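# Remove cloth from bread basket and lay it flat

## Task

Lift the cloth away from the bread basket and leave it lying fully spread out and flat on the tabletop.

## Robot and tools

Robot: two arms, left_arm and right_arm, each ending in a five-finger hand. right_arm has a right hand; left_arm has its mirror, a left hand. A camera stand sits behind them. Bases in the scene frame: left_arm at (+0.025, +0.307, 0) m, quat_wxyz (+1.000, 0, 0, -0.017); right_arm at (-0.011, -0.326, 0) m, quat_wxyz (+1.000, 0, 0, +0.019).

Frames: the scene frame has its origin at table-top height, halfway between the nominal bases; +z is up, +x points out over the table, and left_arm is on the +y side (image left/right may differ). Each arm's reported pose, Hand target and commands use that arm's own base frame. Offsets move along the arm's base axes and rotations turn about the Hand target position. Cameras and the table are in the scene frame.

Hand point: a point fixed to the palm, about 0.05 m in front of it and 0.15 m from the wrist face along the fingers. Its +z runs along straight fingers, +y out of the palm, +x across the palm away from the thumb on the right hand (toward the thumb on the left hand). Straight fingers extend 0.06-0.07 m past it along +z, 0.06 m behind it along -y. A wrist bracket on the little-finger side can strike objects.

execute_actions(actions, cameras): actions is a list of actions; each action is a list of up to 15 rows, each row one control step of 1/30 s; a short action repeats its last row to fill 15 steps. Every row has 28 numbers in [-1, 1], both arms always included: left dx, dy, dz, rx, ry, rz, then left thumb_turn, thumb_bend, index, middle, ring, little, force_limit, speed; then the same 14 for the right arm. dx..rz are an offset from that arm's Hand target as it was when the action began (not from the previous row); 1.0 equals 0.6 m or 180 degrees; rx, ry, rz form one rotation vector. Repeating an offset in a new action moves further. Six zeros re-request the current Hand target. Images return only when actions is empty or cameras names them (["all"], a list of names, or []).

Hand numbers: -1 open, +1 closed. thumb_turn -1 beside the palm, +1 opposite the fingers; thumb_bend -1 straight, +1 fully bent. force_limit maps linearly from about 0 N at -1 to 10 N at +1 (15 N for both thumb motors). speed rises from near zero at -1 to full at +0.48 and stays full above; full travel takes 0.49 s. For soft grasps close at speed -0.94 or below. No value means "unchanged": resend the last eight numbers actually executed for that hand; if none yet, send hand_measured followed by hand_force_limit and hand_speed. A motor only starts when its target changes by at least 0.002. To tighten, raise force_limit and send a more closed target; to release, send a target more open than hand_measured. The closed hand holds objects roughly 0.035-0.065 m thick, or a handle from about 0.025 m.

move(target, speed, blend, blocking, cameras): target is one 28-number row or a list of up to 15 rows, laid out as above; every row's offsets count from the same starting Hand targets. speed is the top path speed in m/s, 0.002 to 4.3 (default 0.25), rotation limited to twice that in rad/s; one value or one per target. blend (m) rounds corners at intermediate targets; 0 stops at each. Paths last between 0.5 s and 10 s and ignore obstacles and the other arm. Keep paths away from an arm's own base. blocking=false returns after about 0.5 s while motion continues. The result adds a "move:" line: done, off_target, moving, held or fault, plus limits=paced (pose clipped) or limits=held (steps withheld).

wait(seconds): 0 to 10 s, arms hold their last command; ends early if a running move finishes. stop(): brakes the running move. zoom_image(camera, region): camera is cam_high, cam_left_wrist or cam_right_wrist; region [x0, y0, x1, y1] pixels from the top-left, at most 504 by 504, on the newest image. show_instructions(): shows reference pages. finished_scene(scene): integer 1 to 3, ends the current scene irreversibly.

Results: end_effector_position (m) and end_effector_quat_wxyz in the arm's base frame; Hand target (the last commanded pose after clipping, base for the next offsets); joint positions, velocities, torques; motor temperatures; hand_measured, hand_stopped_by (moving, target, force, stalled, fault), hand_load_n (positive when the finger is pushed open; near 0 means no grip), hand_force_limit, hand_speed. Quiet values may be omitted.

Behaviour: commanded orientation is clipped each step to within 40 degrees of the measured one. Hands often rest 1-3 cm (up to 5 cm), usually low, from the command; this is not contact. Resend the missing distance as an offset. To end a push, command back past the hand point.

Cameras: cam_high 896x504, cam_left_wrist and cam_right_wrist 672x504 fisheye.

Joint ranges (rad): waist -2.880 to 2.880, shoulder 0.000 to 3.142, elbow 0.000 to 3.019, wrist pitch -1.693 to 1.571, wrist yaw -1.571 to 1.571, wrist roll -2.094 to 2.094.

Heat: stretched arms, loads or unreachable pushes warm motors; MOTOR HOT appears at 85 °C, and at 100 °C that arm drops and stays faulted for 30-60 s or more.

Avoid: anything leaving the table (fails the task), dropping or releasing moving items, fast impacts, hard contact with fixed or heavy things, arms pressing each other or a hand gripping the other hand, excessive finger force, and arm stops. Loose objects may get nudged occasionally.

Each tool is called after "Request:" by a JSON object that holds its "fn" and its "kwargs".

Reference images:

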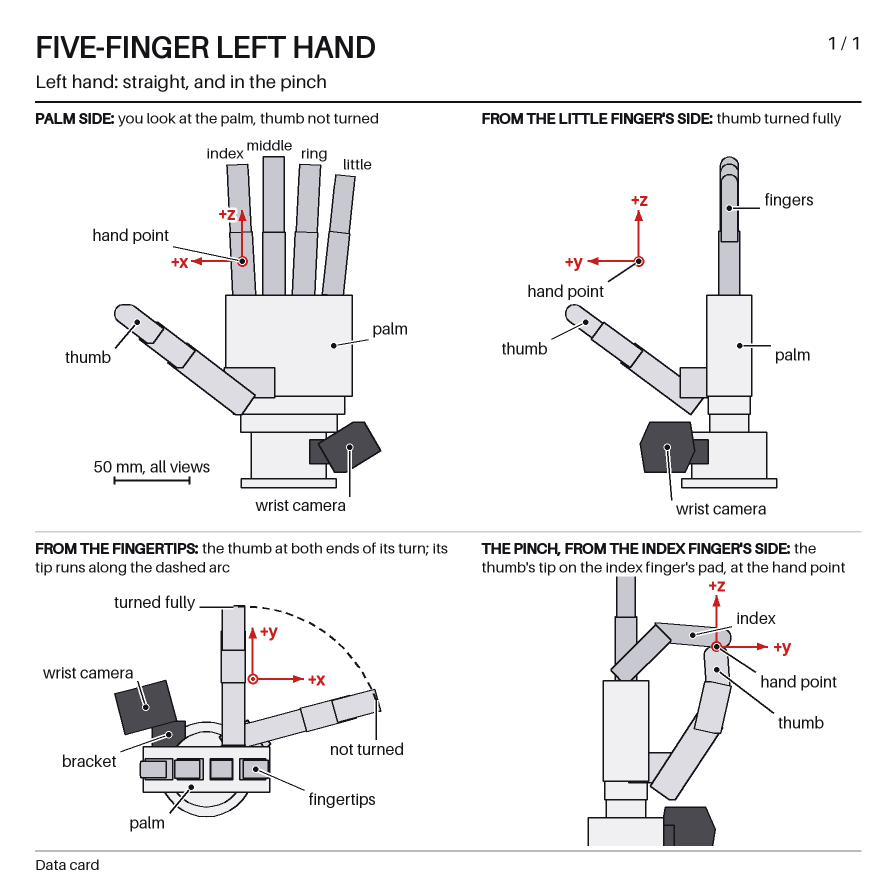

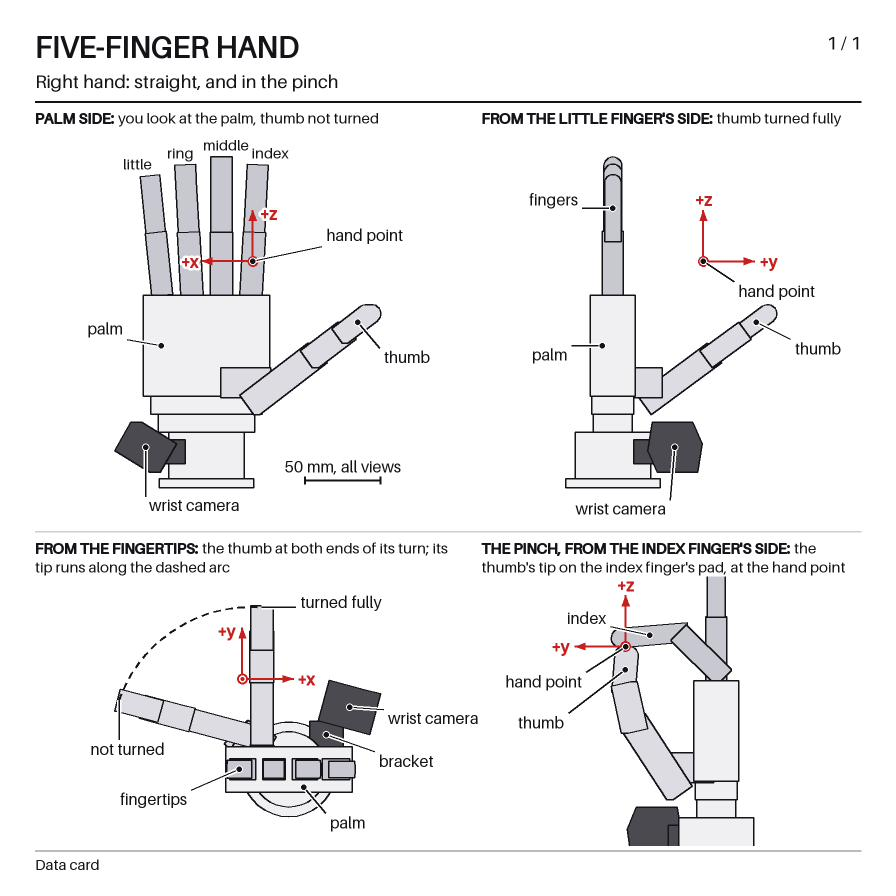

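## Session

Request:
{"fn": "execute_actions", "kwargs": {"actions": []}}

Scene clock: 0.00 s.
left_arm: end_effector_position=(+0.4637, -0.0265, +0.1274) hand_measured=(-1.000, -1.000, -1.000, -1.000, -1.000, -1.000) hand_load_n=(+0.0, +0.0, +0.0, +0.0, +0.0, +0.0) hand_stopped_by=(target, target, target, target, target, target) hand_force_limit=0.00 hand_speed=-0.80 end_effector_quat_wxyz=(-0.049, -0.649, +0.759, -0.038) | right_arm: end_effector_position=(+0.6748, +0.4426, +0.3846) hand_measured=(-1.000, -1.000, -1.000, -1.000, -1.000, -1.000) hand_load_n=(+0.0, +0.0, +0.0, +0.0, +0.0, +0.0) hand_stopped_by=(target, target, target, target, target, target) hand_force_limit=0.00 hand_speed=-0.80 end_effector_quat_wxyz=(-0.550, +0.703, -0.410, -0.189)
Joint positions: left_arm=[0.035 1.777 1.519 -1.342 0.121 0.192] | right_arm=[0.347 2.35 2.757 -0.99 -0.943 0.369]
Joint velocities: within noise
Joint torques (N m): no reading
Motor temperatures (°C): left_arm=[31 34 37 30 29 30] | right_arm=[31 31 35 31 32 31]
Heat: left arm: hottest elbow 37 °C; right arm: hottest elbow 35 °C.
Hand target: left_arm +0.4713, -0.0262, +0.1310; -0.043, -0.648, +0.759, -0.043 | right_arm +0.6755, +0.4428, +0.3919; -0.557, +0.702, -0.403, -0.183

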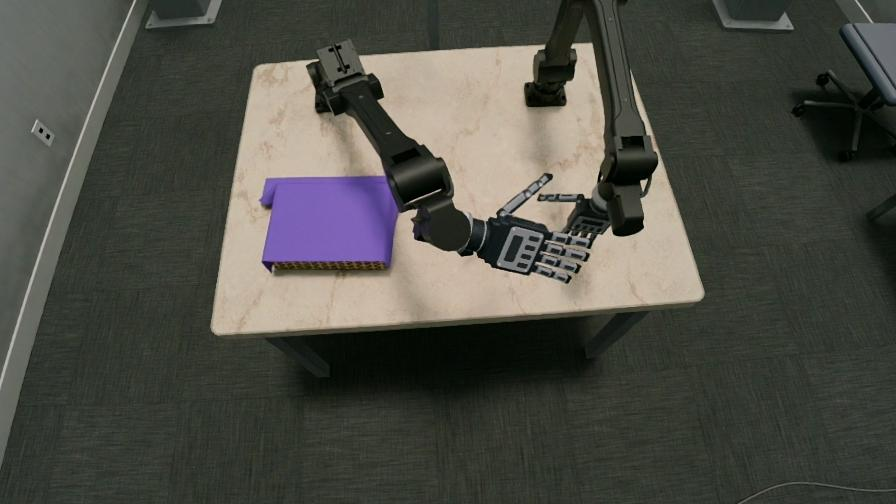

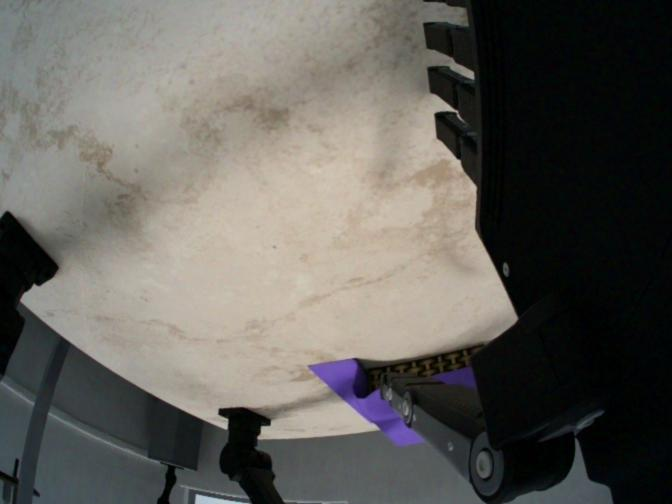

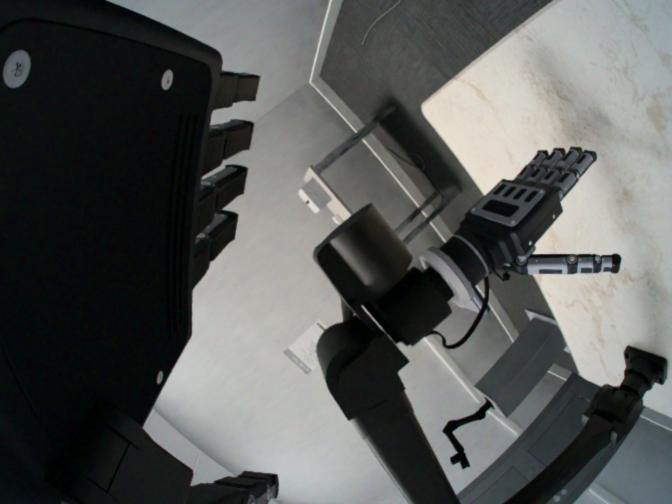

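Request:
{"fn": "zoom_image", "kwargs": {"camera": "cam_high", "region": [200, 130, 450, 290]}}

Request:
{"fn": "zoom_image", "kwargs": {"camera": "cam_left_wrist", "region": [200, 280, 560, 504]}}

Request:
{"fn": "zoom_image", "kwargs": {"camera": "cam_high", "region": [220, 0, 720, 340]}}

Scaled by 2.016 from the camera's 896x504 image, which has a finer 1280x720 frame.

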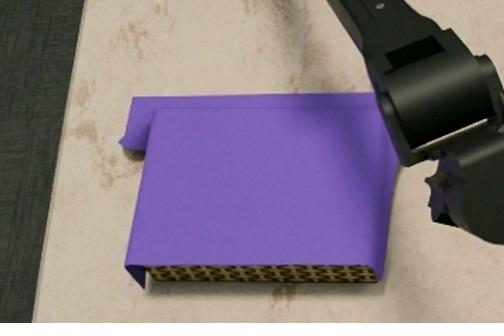

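Scaled by 1.400 from the camera's 672x504 image, which has a finer 960x720 frame.

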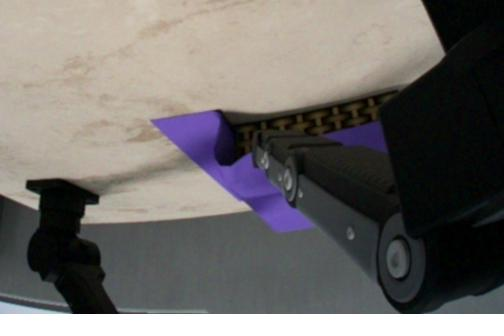

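Scaled by 1.008 from the camera's 896x504 image, which has a finer 1280x720 frame.

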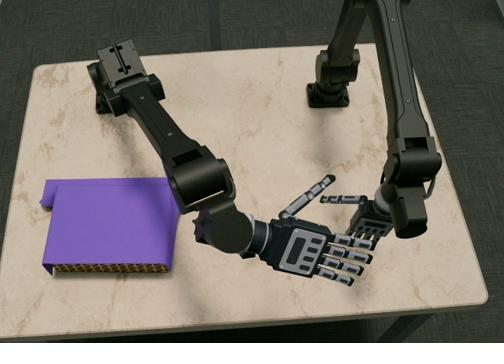

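Request:
{"fn": "move", "kwargs": {"target": [0,0,0.0,0,0,0,-1,-1,-1,-1,-1,-1,0,-0.8,-0.3408,-0.308,-0.05,-0.3599,0.1819,-0.1454,-1,-1,-1,-1,-1,-1,0,-0.8], "cameras": ["all"]}}

Scene clock: 5.73 s.
left_arm: end_effector_position=(+0.4637, -0.0265, +0.1274) hand_measured=(-1.000, -1.000, -1.000, -1.000, -1.000, -1.000) hand_load_n=(+0.0, +0.0, +0.0, +0.0, +0.0, +0.0) hand_stopped_by=(target, target, target, target, target, target) hand_force_limit=0.00 hand_speed=-0.80 end_effector_quat_wxyz=(-0.049, -0.649, +0.759, -0.038) | right_arm: end_effector_position=(+0.4752, +0.2550, +0.3597) hand_measured=(-1.000, -1.000, -1.000, -1.000, -1.000, -1.000) hand_load_n=(+0.0, +0.0, +0.0, +0.0, +0.0, +0.0) hand_stopped_by=(target, target, target, target, target, target) hand_force_limit=0.00 hand_speed=-0.80 end_effector_quat_wxyz=(-0.125, +0.696, -0.707, +0.034)
Joint positions: left_arm=[0.035 1.777 1.519 -1.342 0.121 0.192] | right_arm=[0.385 1.742 2.107 -1.678 -0.032 0.405]
Joint torques (N m): left_arm=[-0.56 -14.86 10.65 0.13 0.11 -0.02] | right_arm=[-2.73 -15.33 8.02 0.73 0.09 0.21]
Heat: left arm: hottest elbow 38 °C; right arm: hottest elbow 36 °C.
Hand target: left_arm +0.4713, -0.0262, +0.1310; -0.043, -0.648, +0.759, -0.043 | right_arm +0.4709, +0.2581, +0.3620; +0.001, +0.707, -0.707, +0.000
Off the commanded pose: left_arm 0.008 m, 1 deg | right_arm 0.006 m, 15 deg.
joint sent to its limit (right arm) — joint 4 (wrist pitch), lower limit. The joint targets are off in orientation, not in position.
move: off_target (right_arm)

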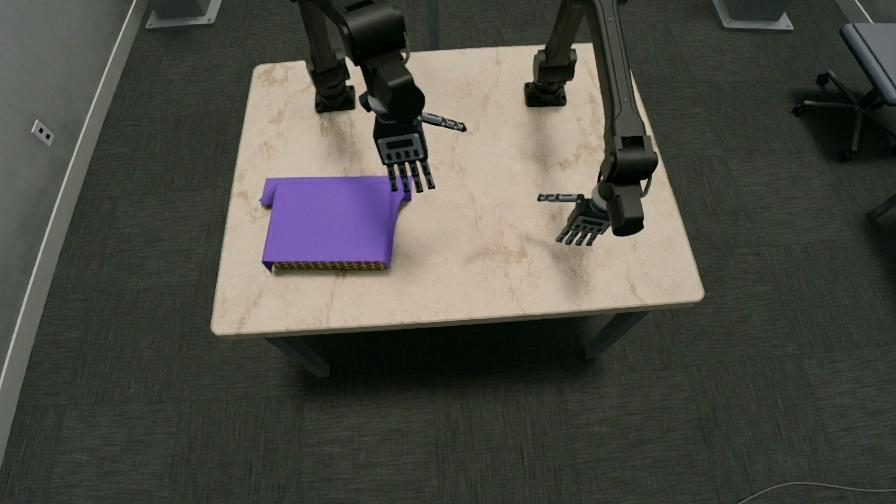

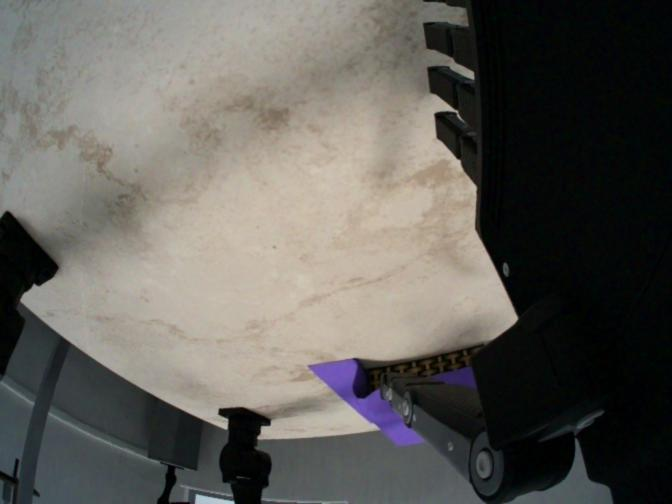

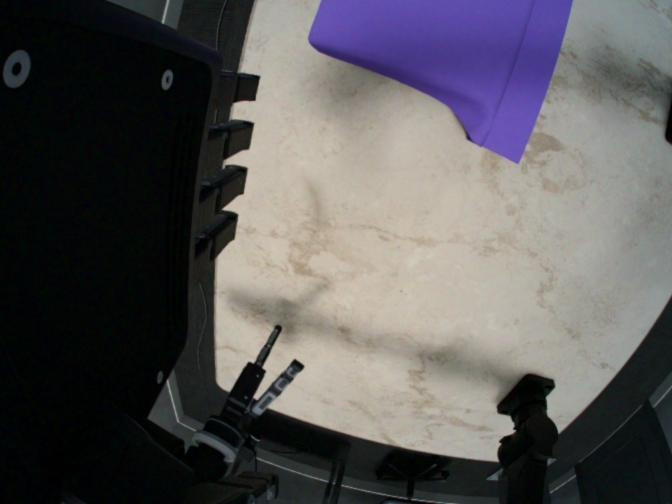

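Request:
{"fn": "zoom_image", "kwargs": {"camera": "cam_right_wrist", "region": [290, 0, 600, 200]}}

Request:
{"fn": "zoom_image", "kwargs": {"camera": "cam_high", "region": [240, 160, 430, 290]}}

Scaled by 1.626 from the camera's 672x504 image, which has a finer 960x720 frame.

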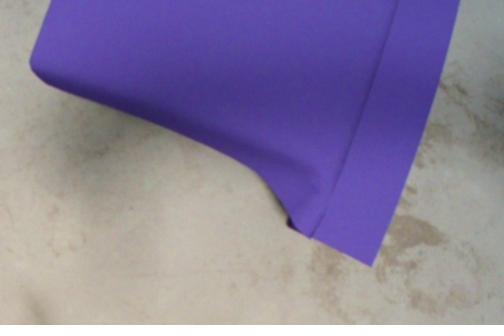

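Scaled by 2.653 from the camera's 896x504 image, which has a finer 1280x720 frame.

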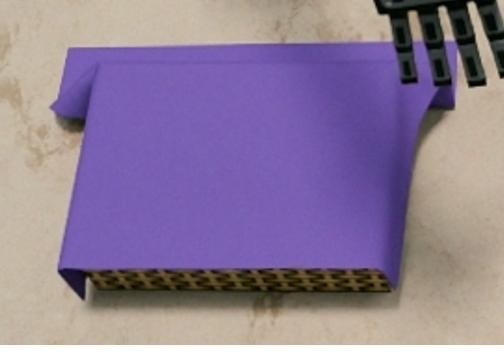

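Request:
{"fn": "move", "kwargs": {"target": [0,0,0.0,0,0,0,-1,-1,-1,-1,-1,-1,0,-0.8,0.167,-0.006,-0.1,0,-0.139,0,-1,-1,-1,-1,-1,-1,0,-0.8], "cameras": ["all"]}}

Scene clock: 8.07 s.
left_arm: end_effector_position=(+0.4637, -0.0265, +0.1274) hand_measured=(-1.000, -1.000, -1.000, -1.000, -1.000, -1.000) hand_load_n=(+0.0, +0.0, +0.0, +0.0, +0.0, +0.0) hand_stopped_by=(target, target, target, target, target, target) hand_force_limit=0.00 hand_speed=-0.80 end_effector_quat_wxyz=(-0.049, -0.649, +0.759, -0.038) | right_arm: end_effector_position=(+0.5689, +0.2510, +0.3014) hand_measured=(-1.000, -1.000, -1.000, -1.000, -1.000, -1.000) hand_load_n=(+0.0, +0.0, +0.0, +0.0, +0.0, +0.0) hand_stopped_by=(target, target, target, target, target, target) hand_force_limit=0.00 hand_speed=-0.80 end_effector_quat_wxyz=(-0.148, +0.686, -0.696, +0.149)
Joint positions: left_arm=[0.035 1.777 1.519 -1.342 0.121 0.192] | right_arm=[0.386 1.84 2.089 -1.426 0.159 0.369]
Joint torques (N m): left_arm=[-0.73 -14.97 10.66 0.17 0.1 -0.03] | right_arm=[-2.9 -16.91 9.11 1.66 0.26 0.06]
Heat: left arm: hottest elbow 39 °C; right arm: hottest elbow 36 °C.
Hand target: left_arm +0.4713, -0.0262, +0.1310; -0.043, -0.648, +0.759, -0.043 | right_arm +0.5712, +0.2545, +0.3019; -0.153, +0.690, -0.691, +0.153
Off the commanded pose: left_arm 0.008 m, 1 deg | right_arm 0.004 m, 1 deg.
move: done

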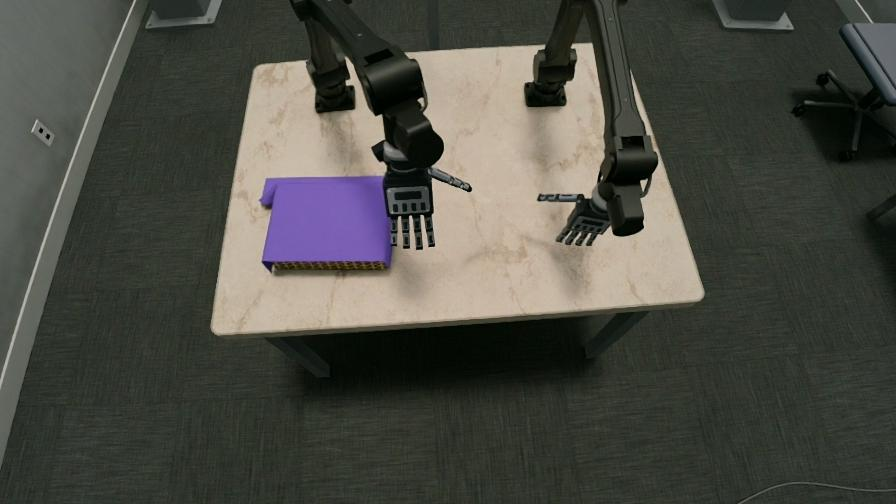

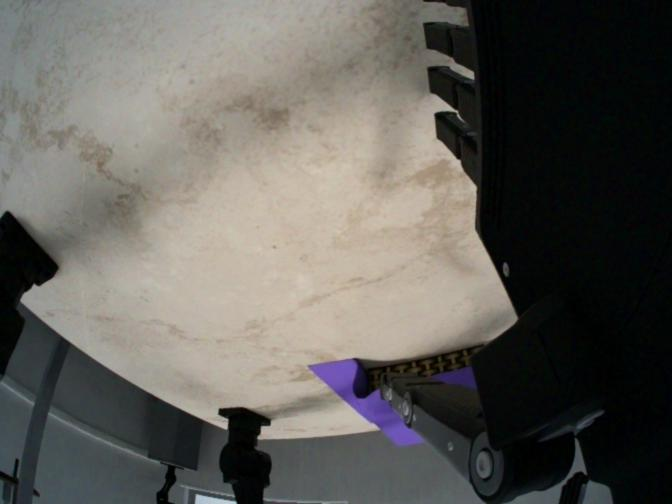

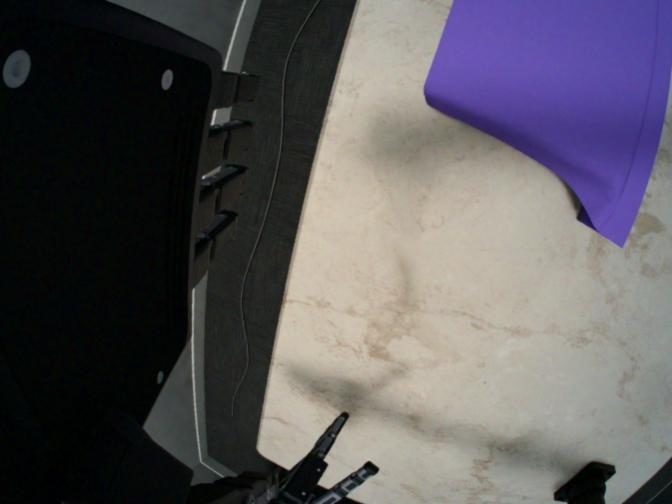

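Request:
{"fn": "zoom_image", "kwargs": {"camera": "cam_right_wrist", "region": [380, 0, 672, 260]}}

Scaled by 1.726 from the camera's 672x504 image, which has a finer 960x720 frame.

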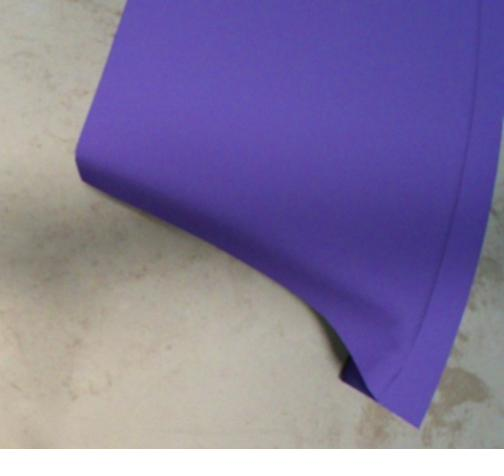

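Request:
{"fn": "move", "kwargs": {"target": [[0,0,0,0,0,0,-1,-1,-1,-1,-1,-1,0,-0.8,-0.441,-0.634,-0.167,0,-0.111,0,1,-0.7,-0.2,-0.2,1,1,0,0],[-0.254,-0.617,0.032,0.0171,-0.2491,0.0626,1,-0.7,-0.2,-0.2,1,1,0,0,-0.441,-0.634,-0.167,0,-0.111,0,1,-0.7,-0.2,-0.2,1,1,0,0]], "cameras": ["all"]}}

Scene clock: 15.63 s.
left_arm: end_effector_position=(+0.3065, -0.3825, +0.1340) hand_measured=(+1.000, -0.700, -0.200, -0.200, +1.000, +1.000) hand_load_n=(+0.5, +0.0, +0.0, +0.0, +0.0, +0.0) hand_stopped_by=(target, target, target, target, target, target) hand_force_limit=0.00 hand_speed=0.00 end_effector_quat_wxyz=(-0.274, +0.647, -0.665, +0.253) | right_arm: end_effector_position=(+0.3040, -0.1259, +0.2002) hand_measured=(+1.000, -0.700, -0.200, -0.200, +1.000, +1.000) hand_load_n=(+0.0, +0.0, +0.0, +0.0, +0.0, +0.0) hand_stopped_by=(target, target, target, target, target, target) hand_force_limit=0.00 hand_speed=0.00 end_effector_quat_wxyz=(-0.268, +0.649, -0.662, +0.264)
Joint positions: left_arm=[-1.026 1.407 1.055 -0.775 -0.645 -0.847] | right_arm=[-0.639 0.893 0.818 -0.833 -0.428 -0.47]
Joint torques (N m): left_arm=[-0.09 -9.76 13.16 1.01 -0.54 -0.1] | right_arm=[-2.9 -4.01 9.26 2.09 -0.33 0.02]
Heat: left arm: hottest elbow 40 °C; right arm: hottest elbow 37 °C.
Hand target: left_arm +0.3189, -0.3965, +0.1503; -0.270, +0.653, -0.653, +0.271 | right_arm +0.3065, -0.1260, +0.2017; -0.270, +0.653, -0.654, +0.270
Off the commanded pose: left_arm 0.025 m, 3 deg | right_arm 0.003 m, 1 deg.
move: off_target (left_arm); target 2's new numbers were sent with left_arm's hand 0.025 m and 3 deg from that target

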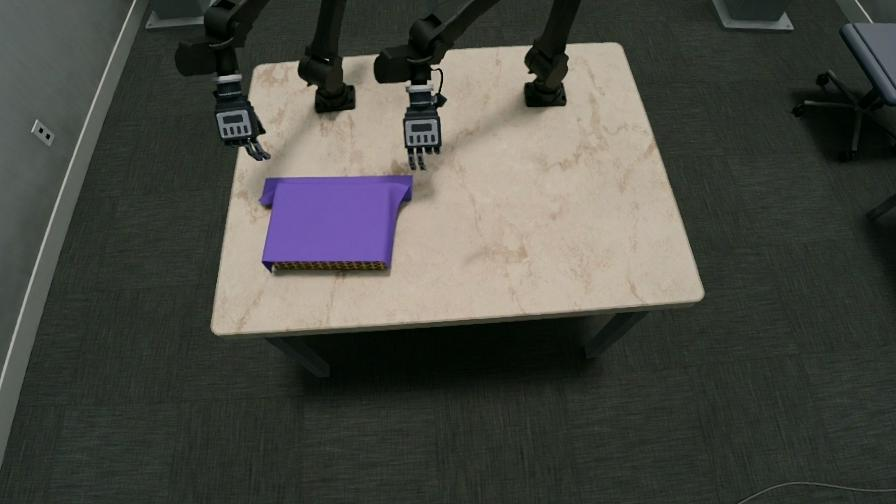

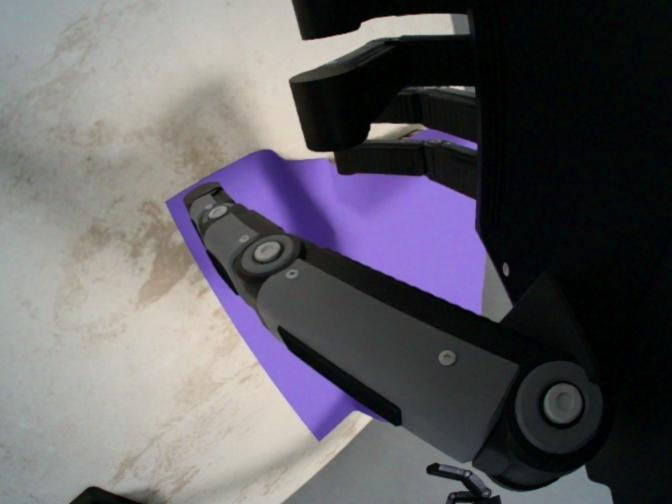

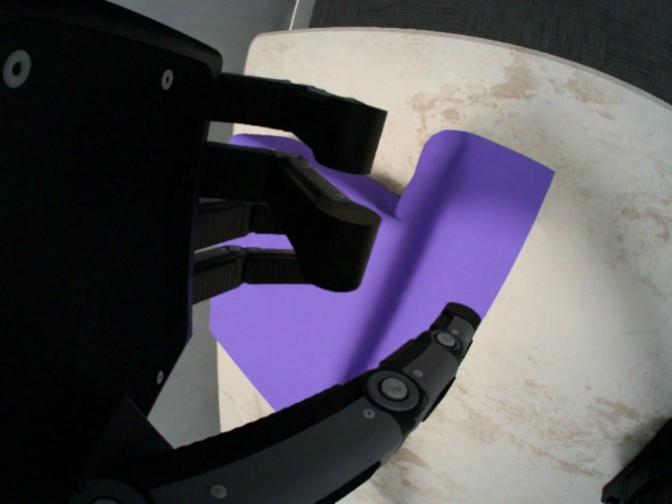

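Request:
{"fn": "zoom_image", "kwargs": {"camera": "cam_left_wrist", "region": [140, 80, 500, 440]}}

Request:
{"fn": "zoom_image", "kwargs": {"camera": "cam_right_wrist", "region": [200, 60, 600, 420]}}

Request:
{"fn": "zoom_image", "kwargs": {"camera": "cam_high", "region": [200, 100, 480, 290]}}

Scaled by 1.400 from the camera's 672x504 image, which has a finer 960x720 frame.

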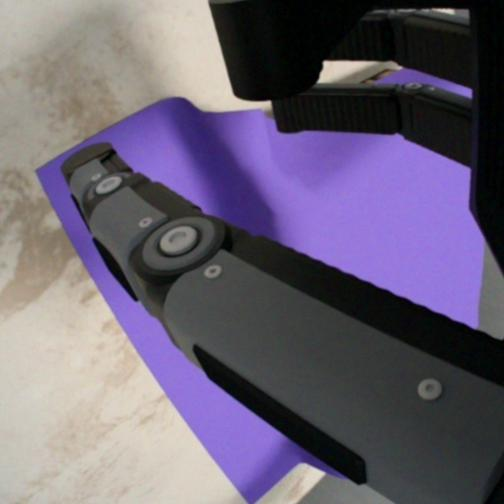

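Scaled by 1.260 from the camera's 672x504 image, which has a finer 960x720 frame.

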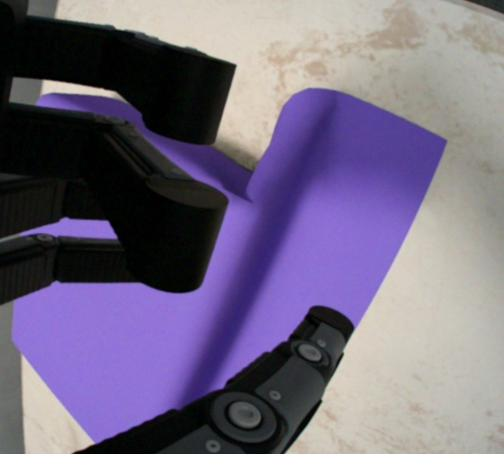

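Scaled by 1.800 from the camera's 896x504 image, which has a finer 1280x720 frame.

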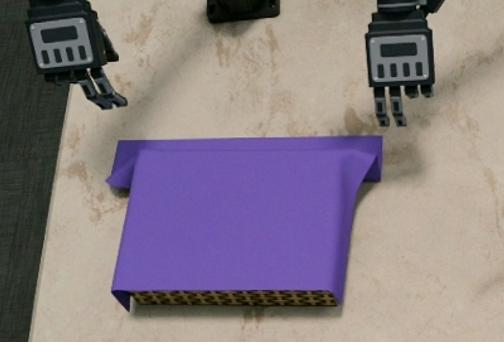

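Request:
{"fn": "move", "kwargs": {"target": [-0.023,-0.059,-0.124,0,0,0,1,-0.7,-0.2,-0.2,1,1,0,0,-0.036,-0.060,-0.235,0,0,0,1,-0.7,-0.2,-0.2,1,1,0,0], "cameras": ["all"], "speed": 0.12}}

Scene clock: 18.37 s.
left_arm: end_effector_position=(+0.3058, -0.4262, +0.0822) hand_measured=(+1.000, -0.700, -0.200, -0.200, +1.000, +1.000) hand_load_n=(+0.0, +0.0, +0.0, +0.0, +0.0, +0.0) hand_stopped_by=(target, target, target, target, target, target) hand_force_limit=0.00 hand_speed=0.00 end_effector_quat_wxyz=(-0.272, +0.652, -0.654, +0.268) | right_arm: end_effector_position=(+0.2841, -0.1581, +0.0613) hand_measured=(+1.000, -0.700, -0.200, -0.200, +1.000, +1.000) hand_load_n=(+0.0, +0.5, +0.0, +0.0, +0.0, +0.0) hand_stopped_by=(target, target, target, target, target, target) hand_force_limit=0.00 hand_speed=0.00 end_effector_quat_wxyz=(-0.271, +0.652, -0.657, +0.265)
Joint positions: left_arm=[-1.08 1.549 1.055 -0.641 -0.674 -0.922] | right_arm=[-0.783 1.063 0.537 -0.439 -0.521 -0.609]
Joint torques (N m): left_arm=[-1.2 -10.7 9.09 1.47 -0.59 -0.13] | right_arm=[-3.78 -4.25 8.08 2.03 -0.4 0]
Heat: left arm: hottest elbow 41 °C; right arm: hottest elbow 37 °C.
Hand target: left_arm +0.3051, -0.4318, +0.0760; -0.270, +0.653, -0.653, +0.271 | right_arm +0.2850, -0.1620, +0.0607; -0.270, +0.653, -0.654, +0.270
Off the commanded pose: left_arm 0.008 m, 0 deg | right_arm 0.004 m, 1 deg.
move: done

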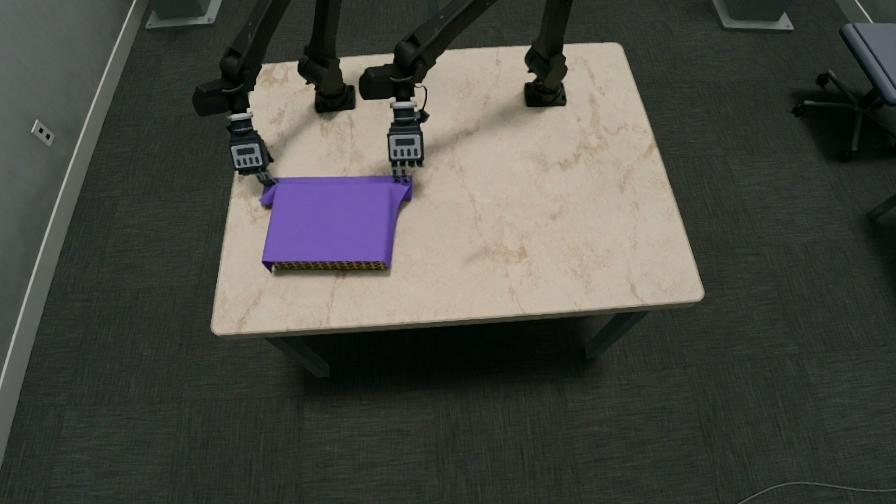

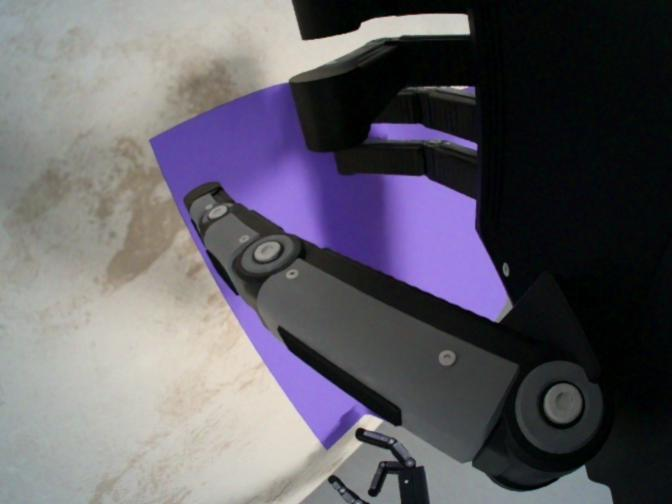

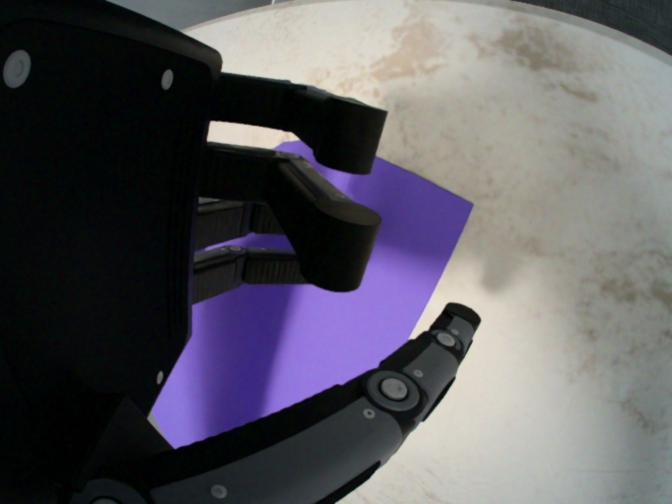

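Request:
{"fn": "zoom_image", "kwargs": {"camera": "cam_high", "region": [220, 130, 450, 240]}}

Request:
{"fn": "zoom_image", "kwargs": {"camera": "cam_left_wrist", "region": [140, 60, 500, 320]}}

Request:
{"fn": "zoom_image", "kwargs": {"camera": "cam_right_wrist", "region": [180, 60, 540, 420]}}

Scaled by 2.191 from the camera's 896x504 image, which has a finer 1280x720 frame.

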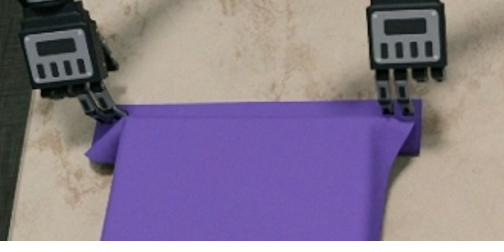

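Scaled by 1.400 from the camera's 672x504 image, which has a finer 960x720 frame.

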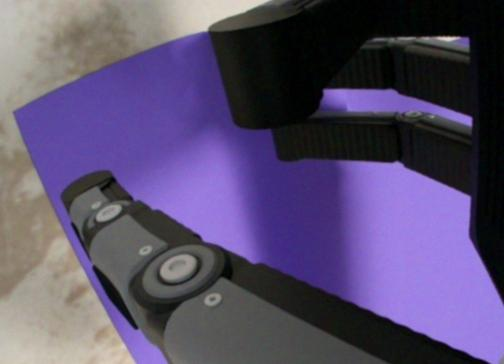

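Scaled by 1.400 from the camera's 672x504 image, which has a finer 960x720 frame.

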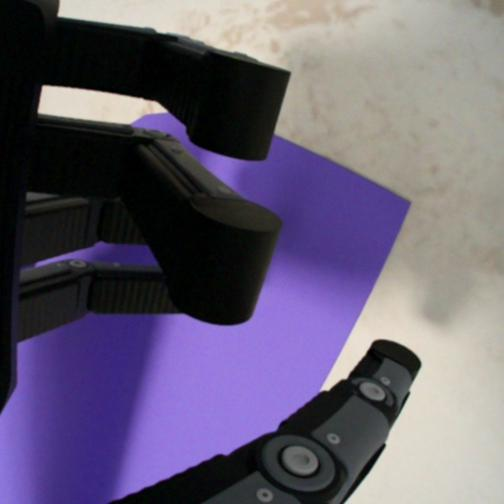

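Request:
{"fn": "move", "kwargs": {"target": [-0.033,0,-0.06,0,0,0,1,-0.7,-0.2,-0.2,1,1,0,0,0,0,-0.042,0,0,0,1,-0.7,-0.2,-0.2,1,1,0,0], "cameras": ["all"], "speed": 0.1}}

Scene clock: 19.63 s.
left_arm: end_effector_position=(+0.2862, -0.4290, +0.0469) hand_measured=(+1.000, -0.700, -0.200, -0.200, +1.000, +1.000) hand_load_n=(+0.0, +0.0, +0.0, +0.0, +0.0, +0.0) hand_stopped_by=(target, target, target, target, target, target) hand_force_limit=0.00 hand_speed=0.00 end_effector_quat_wxyz=(-0.271, +0.652, -0.655, +0.270) | right_arm: end_effector_position=(+0.2858, -0.1592, +0.0394) hand_measured=(+1.000, -0.700, -0.200, -0.200, +1.000, +1.000) hand_load_n=(+0.0, +0.0, +0.0, +0.0, +0.0, +0.0) hand_stopped_by=(target, target, target, target, target, target) hand_force_limit=0.00 hand_speed=0.00 end_effector_quat_wxyz=(-0.272, +0.652, -0.654, +0.269)
Joint positions: left_arm=[-1.122 1.587 0.995 -0.57 -0.69 -0.969] | right_arm=[-0.783 1.113 0.498 -0.341 -0.524 -0.61]
Joint torques (N m): left_arm=[-0.97 -10.75 8.18 1.44 -0.61 -0.1] | right_arm=[-3.84 -4.13 7.45 2.04 -0.31 0.01]
Heat: left arm: hottest elbow 41 °C; right arm: hottest elbow 37 °C.
Hand target: left_arm +0.2852, -0.4318, +0.0398; -0.270, +0.653, -0.653, +0.271 | right_arm +0.2849, -0.1619, +0.0355; -0.270, +0.653, -0.654, +0.270
Off the commanded pose: left_arm 0.007 m, 0 deg | right_arm 0.005 m, 0 deg.
move: done

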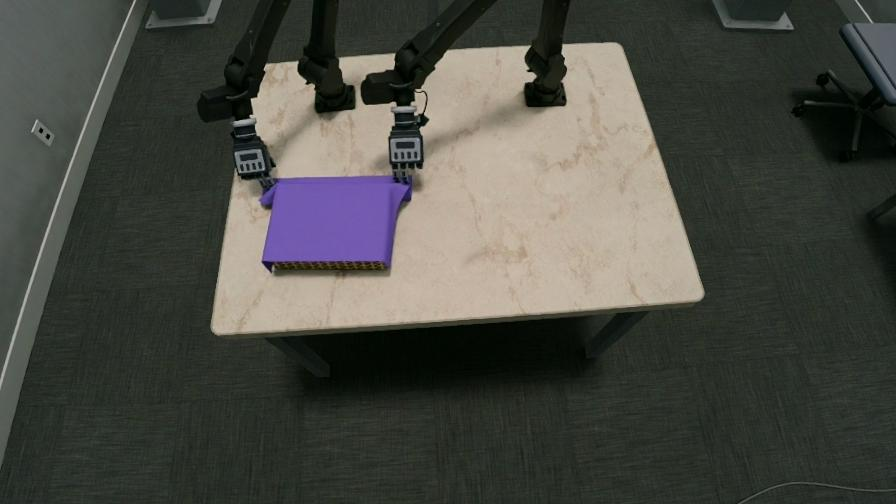

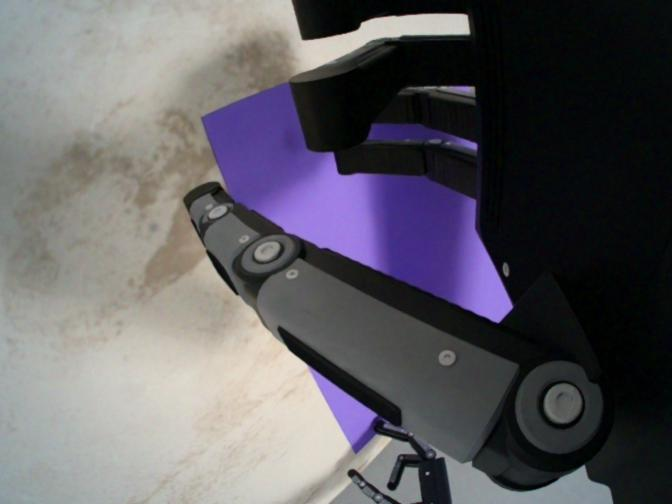

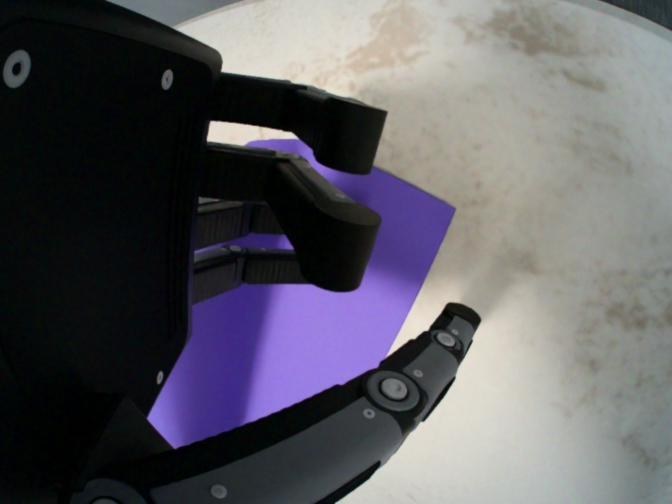

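Request:
{"fn": "move", "kwargs": {"target": [0,0,-0.04,0,0,0,1,-0.7,-0.2,-0.2,1,1,0,0,0.01,0,-0.03,0,0,0,1,-0.7,-0.2,-0.2,1,1,0,0], "cameras": ["cam_left_wrist","cam_right_wrist"], "speed": 0.1}}

Scene clock: 20.53 s.
left_arm: end_effector_position=(+0.2872, -0.4306, +0.0250) hand_measured=(+1.000, -0.700, -0.200, -0.200, +1.000, +1.000) hand_load_n=(+0.0, +0.0, +0.0, +0.0, +0.0, +0.0) hand_stopped_by=(target, target, target, target, target, target) hand_force_limit=0.00 hand_speed=0.00 end_effector_quat_wxyz=(-0.271, +0.653, -0.653, +0.272) | right_arm: end_effector_position=(+0.2983, -0.1711, +0.0368) hand_measured=(+1.000, -0.700, -0.200, -0.200, +1.000, +1.000) hand_load_n=(+0.0, +0.0, +0.0, -1.5, +0.0, +0.0) hand_stopped_by=(target, target, target, target, target, target) hand_force_limit=0.00 hand_speed=0.00 end_effector_quat_wxyz=(-0.273, +0.652, -0.644, +0.293)
Joint positions: left_arm=[-1.122 1.625 0.971 -0.502 -0.691 -0.97] | right_arm=[-0.782 1.148 0.496 -0.251 -0.525 -0.609]
Joint torques (N m): left_arm=[-0.97 -10.99 7.72 1.43 -0.56 -0.1] | right_arm=[-2.9 -3.02 5.85 1.74 0.03 0.15]
Heat: left arm: hottest elbow 41 °C; right arm: hottest elbow 37 °C.
Hand target: left_arm +0.2852, -0.4318, +0.0158; -0.270, +0.653, -0.653, +0.271 | right_arm +0.2910, -0.1620, +0.0175; -0.270, +0.653, -0.654, +0.270
Off the commanded pose: left_arm 0.010 m, 0 deg | right_arm 0.023 m, 3 deg.
move: off_target (right_arm)
Images, in order (width x height): cam_left_wrist 672x504, cam_right_wrist 672x504.

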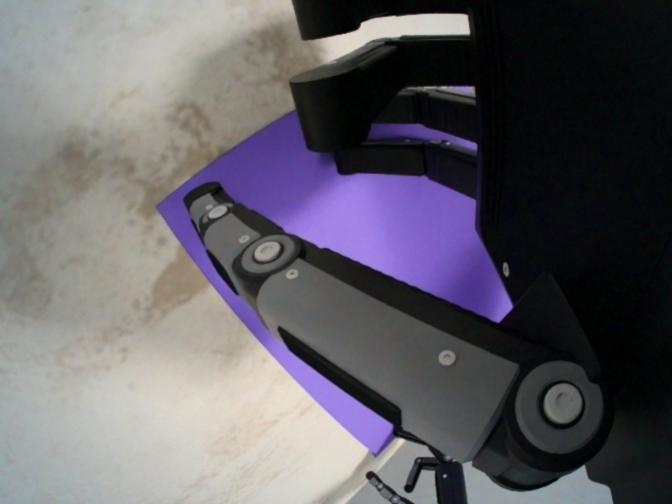

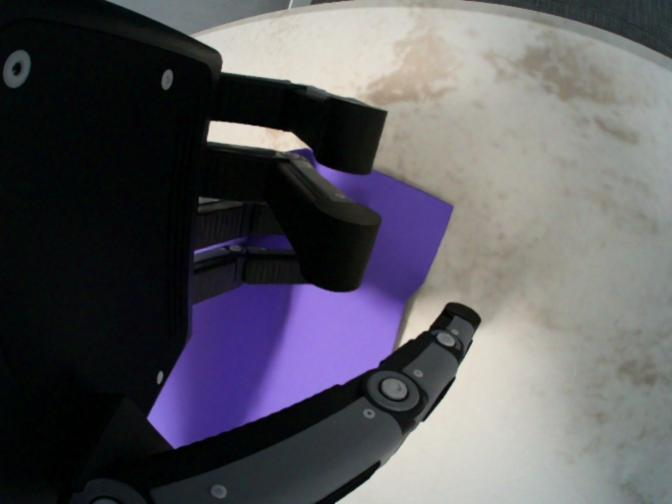

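Request:
{"fn": "move", "kwargs": {"target": [0,0,-0.025,0,0,0,1,-0.7,-0.2,-0.2,1,1,0,0,0,0,0,0,0,0,1,0.0,0.6,0.6,1,1,0,-0.5], "cameras": ["cam_left_wrist","cam_right_wrist","cam_high"], "speed": 0.1}}

Scene clock: 21.57 s.
left_arm: end_effector_position=(+0.2911, -0.4364, +0.0239) hand_measured=(+1.000, -0.700, -0.200, -0.200, +1.000, +1.000) hand_load_n=(+0.0, +0.0, +0.0, -1.0, +0.0, +0.0) hand_stopped_by=(target, target, target, target, target, target) hand_force_limit=0.00 hand_speed=0.00 end_effector_quat_wxyz=(-0.269, +0.654, -0.647, +0.285) | right_arm: end_effector_position=(+0.2901, -0.1639, +0.0212) hand_measured=(+1.000, -0.380, +0.600, +0.390, +1.000, +1.000) hand_load_n=(+1.0, +14.0, +0.5, +11.5, +0.0, +0.0) hand_stopped_by=(target, force, target, force, target, target) hand_force_limit=0.00 hand_speed=-0.50 end_effector_quat_wxyz=(-0.270, +0.652, -0.653, +0.274)
Joint positions: left_arm=[-1.122 1.633 0.966 -0.461 -0.697 -0.97] | right_arm=[-0.782 1.175 0.478 -0.249 -0.52 -0.609]
Joint torques (N m): left_arm=[-1.03 -9.47 6.83 1.43 -0.32 -0.1] | right_arm=[-2.84 -4.48 7.1 1.87 -0.14 0.16]
Heat: left arm: hottest elbow 41 °C; right arm: hottest elbow 37 °C.
Hand target: left_arm +0.2853, -0.4318, +0.0009; -0.270, +0.653, -0.653, +0.271 | right_arm +0.2909, -0.1620, +0.0175; -0.270, +0.653, -0.654, +0.270
Off the commanded pose: left_arm 0.024 m, 2 deg | right_arm 0.004 m, 0 deg.
move: off_target (left_arm)

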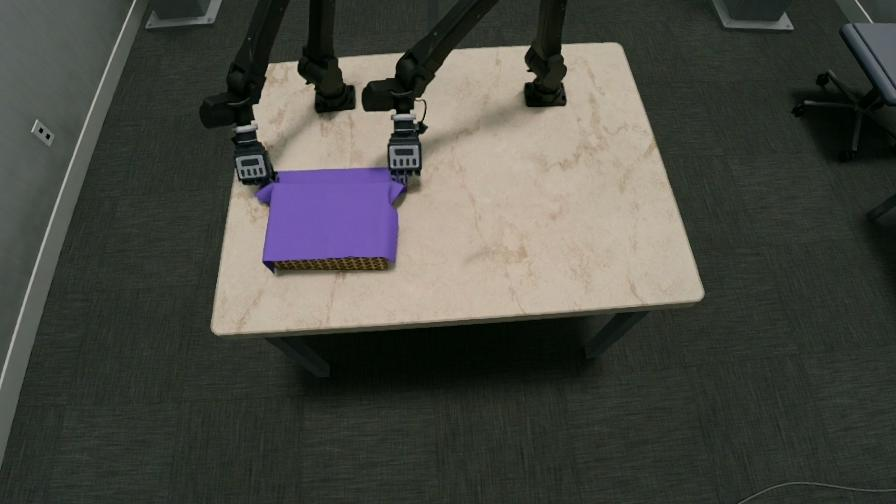

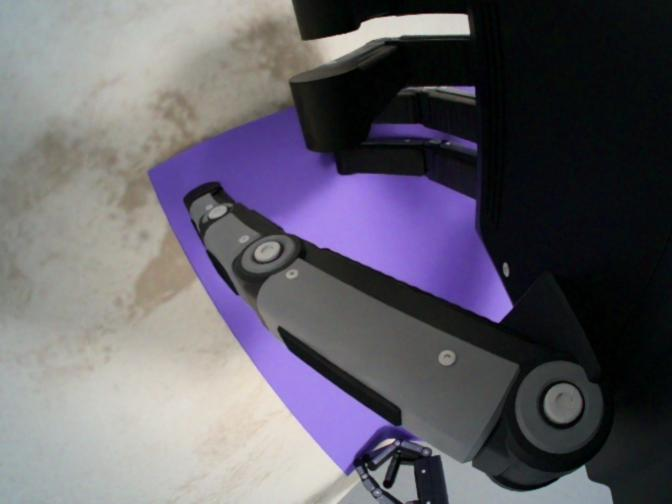

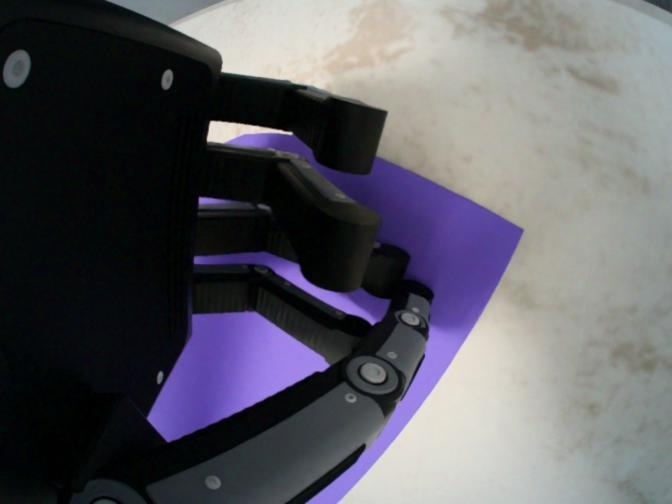

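Request:
{"fn": "zoom_image", "kwargs": {"camera": "cam_right_wrist", "region": [180, 100, 560, 480]}}

Request:
{"fn": "zoom_image", "kwargs": {"camera": "cam_high", "region": [220, 130, 450, 290]}}

Scaled by 1.326 from the camera's 672x504 image, which has a finer 960x720 frame.

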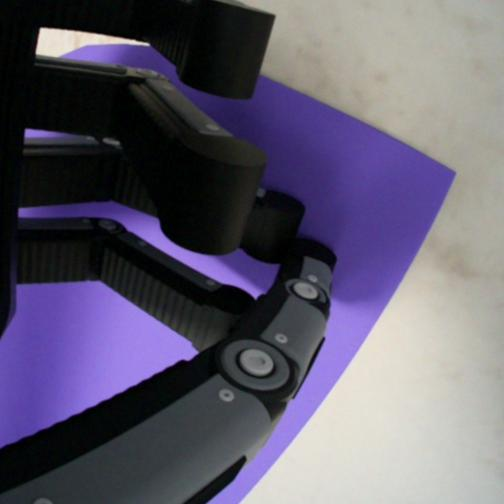

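Scaled by 2.191 from the camera's 896x504 image, which has a finer 1280x720 frame.

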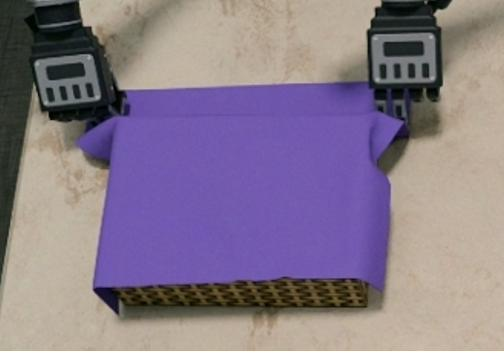

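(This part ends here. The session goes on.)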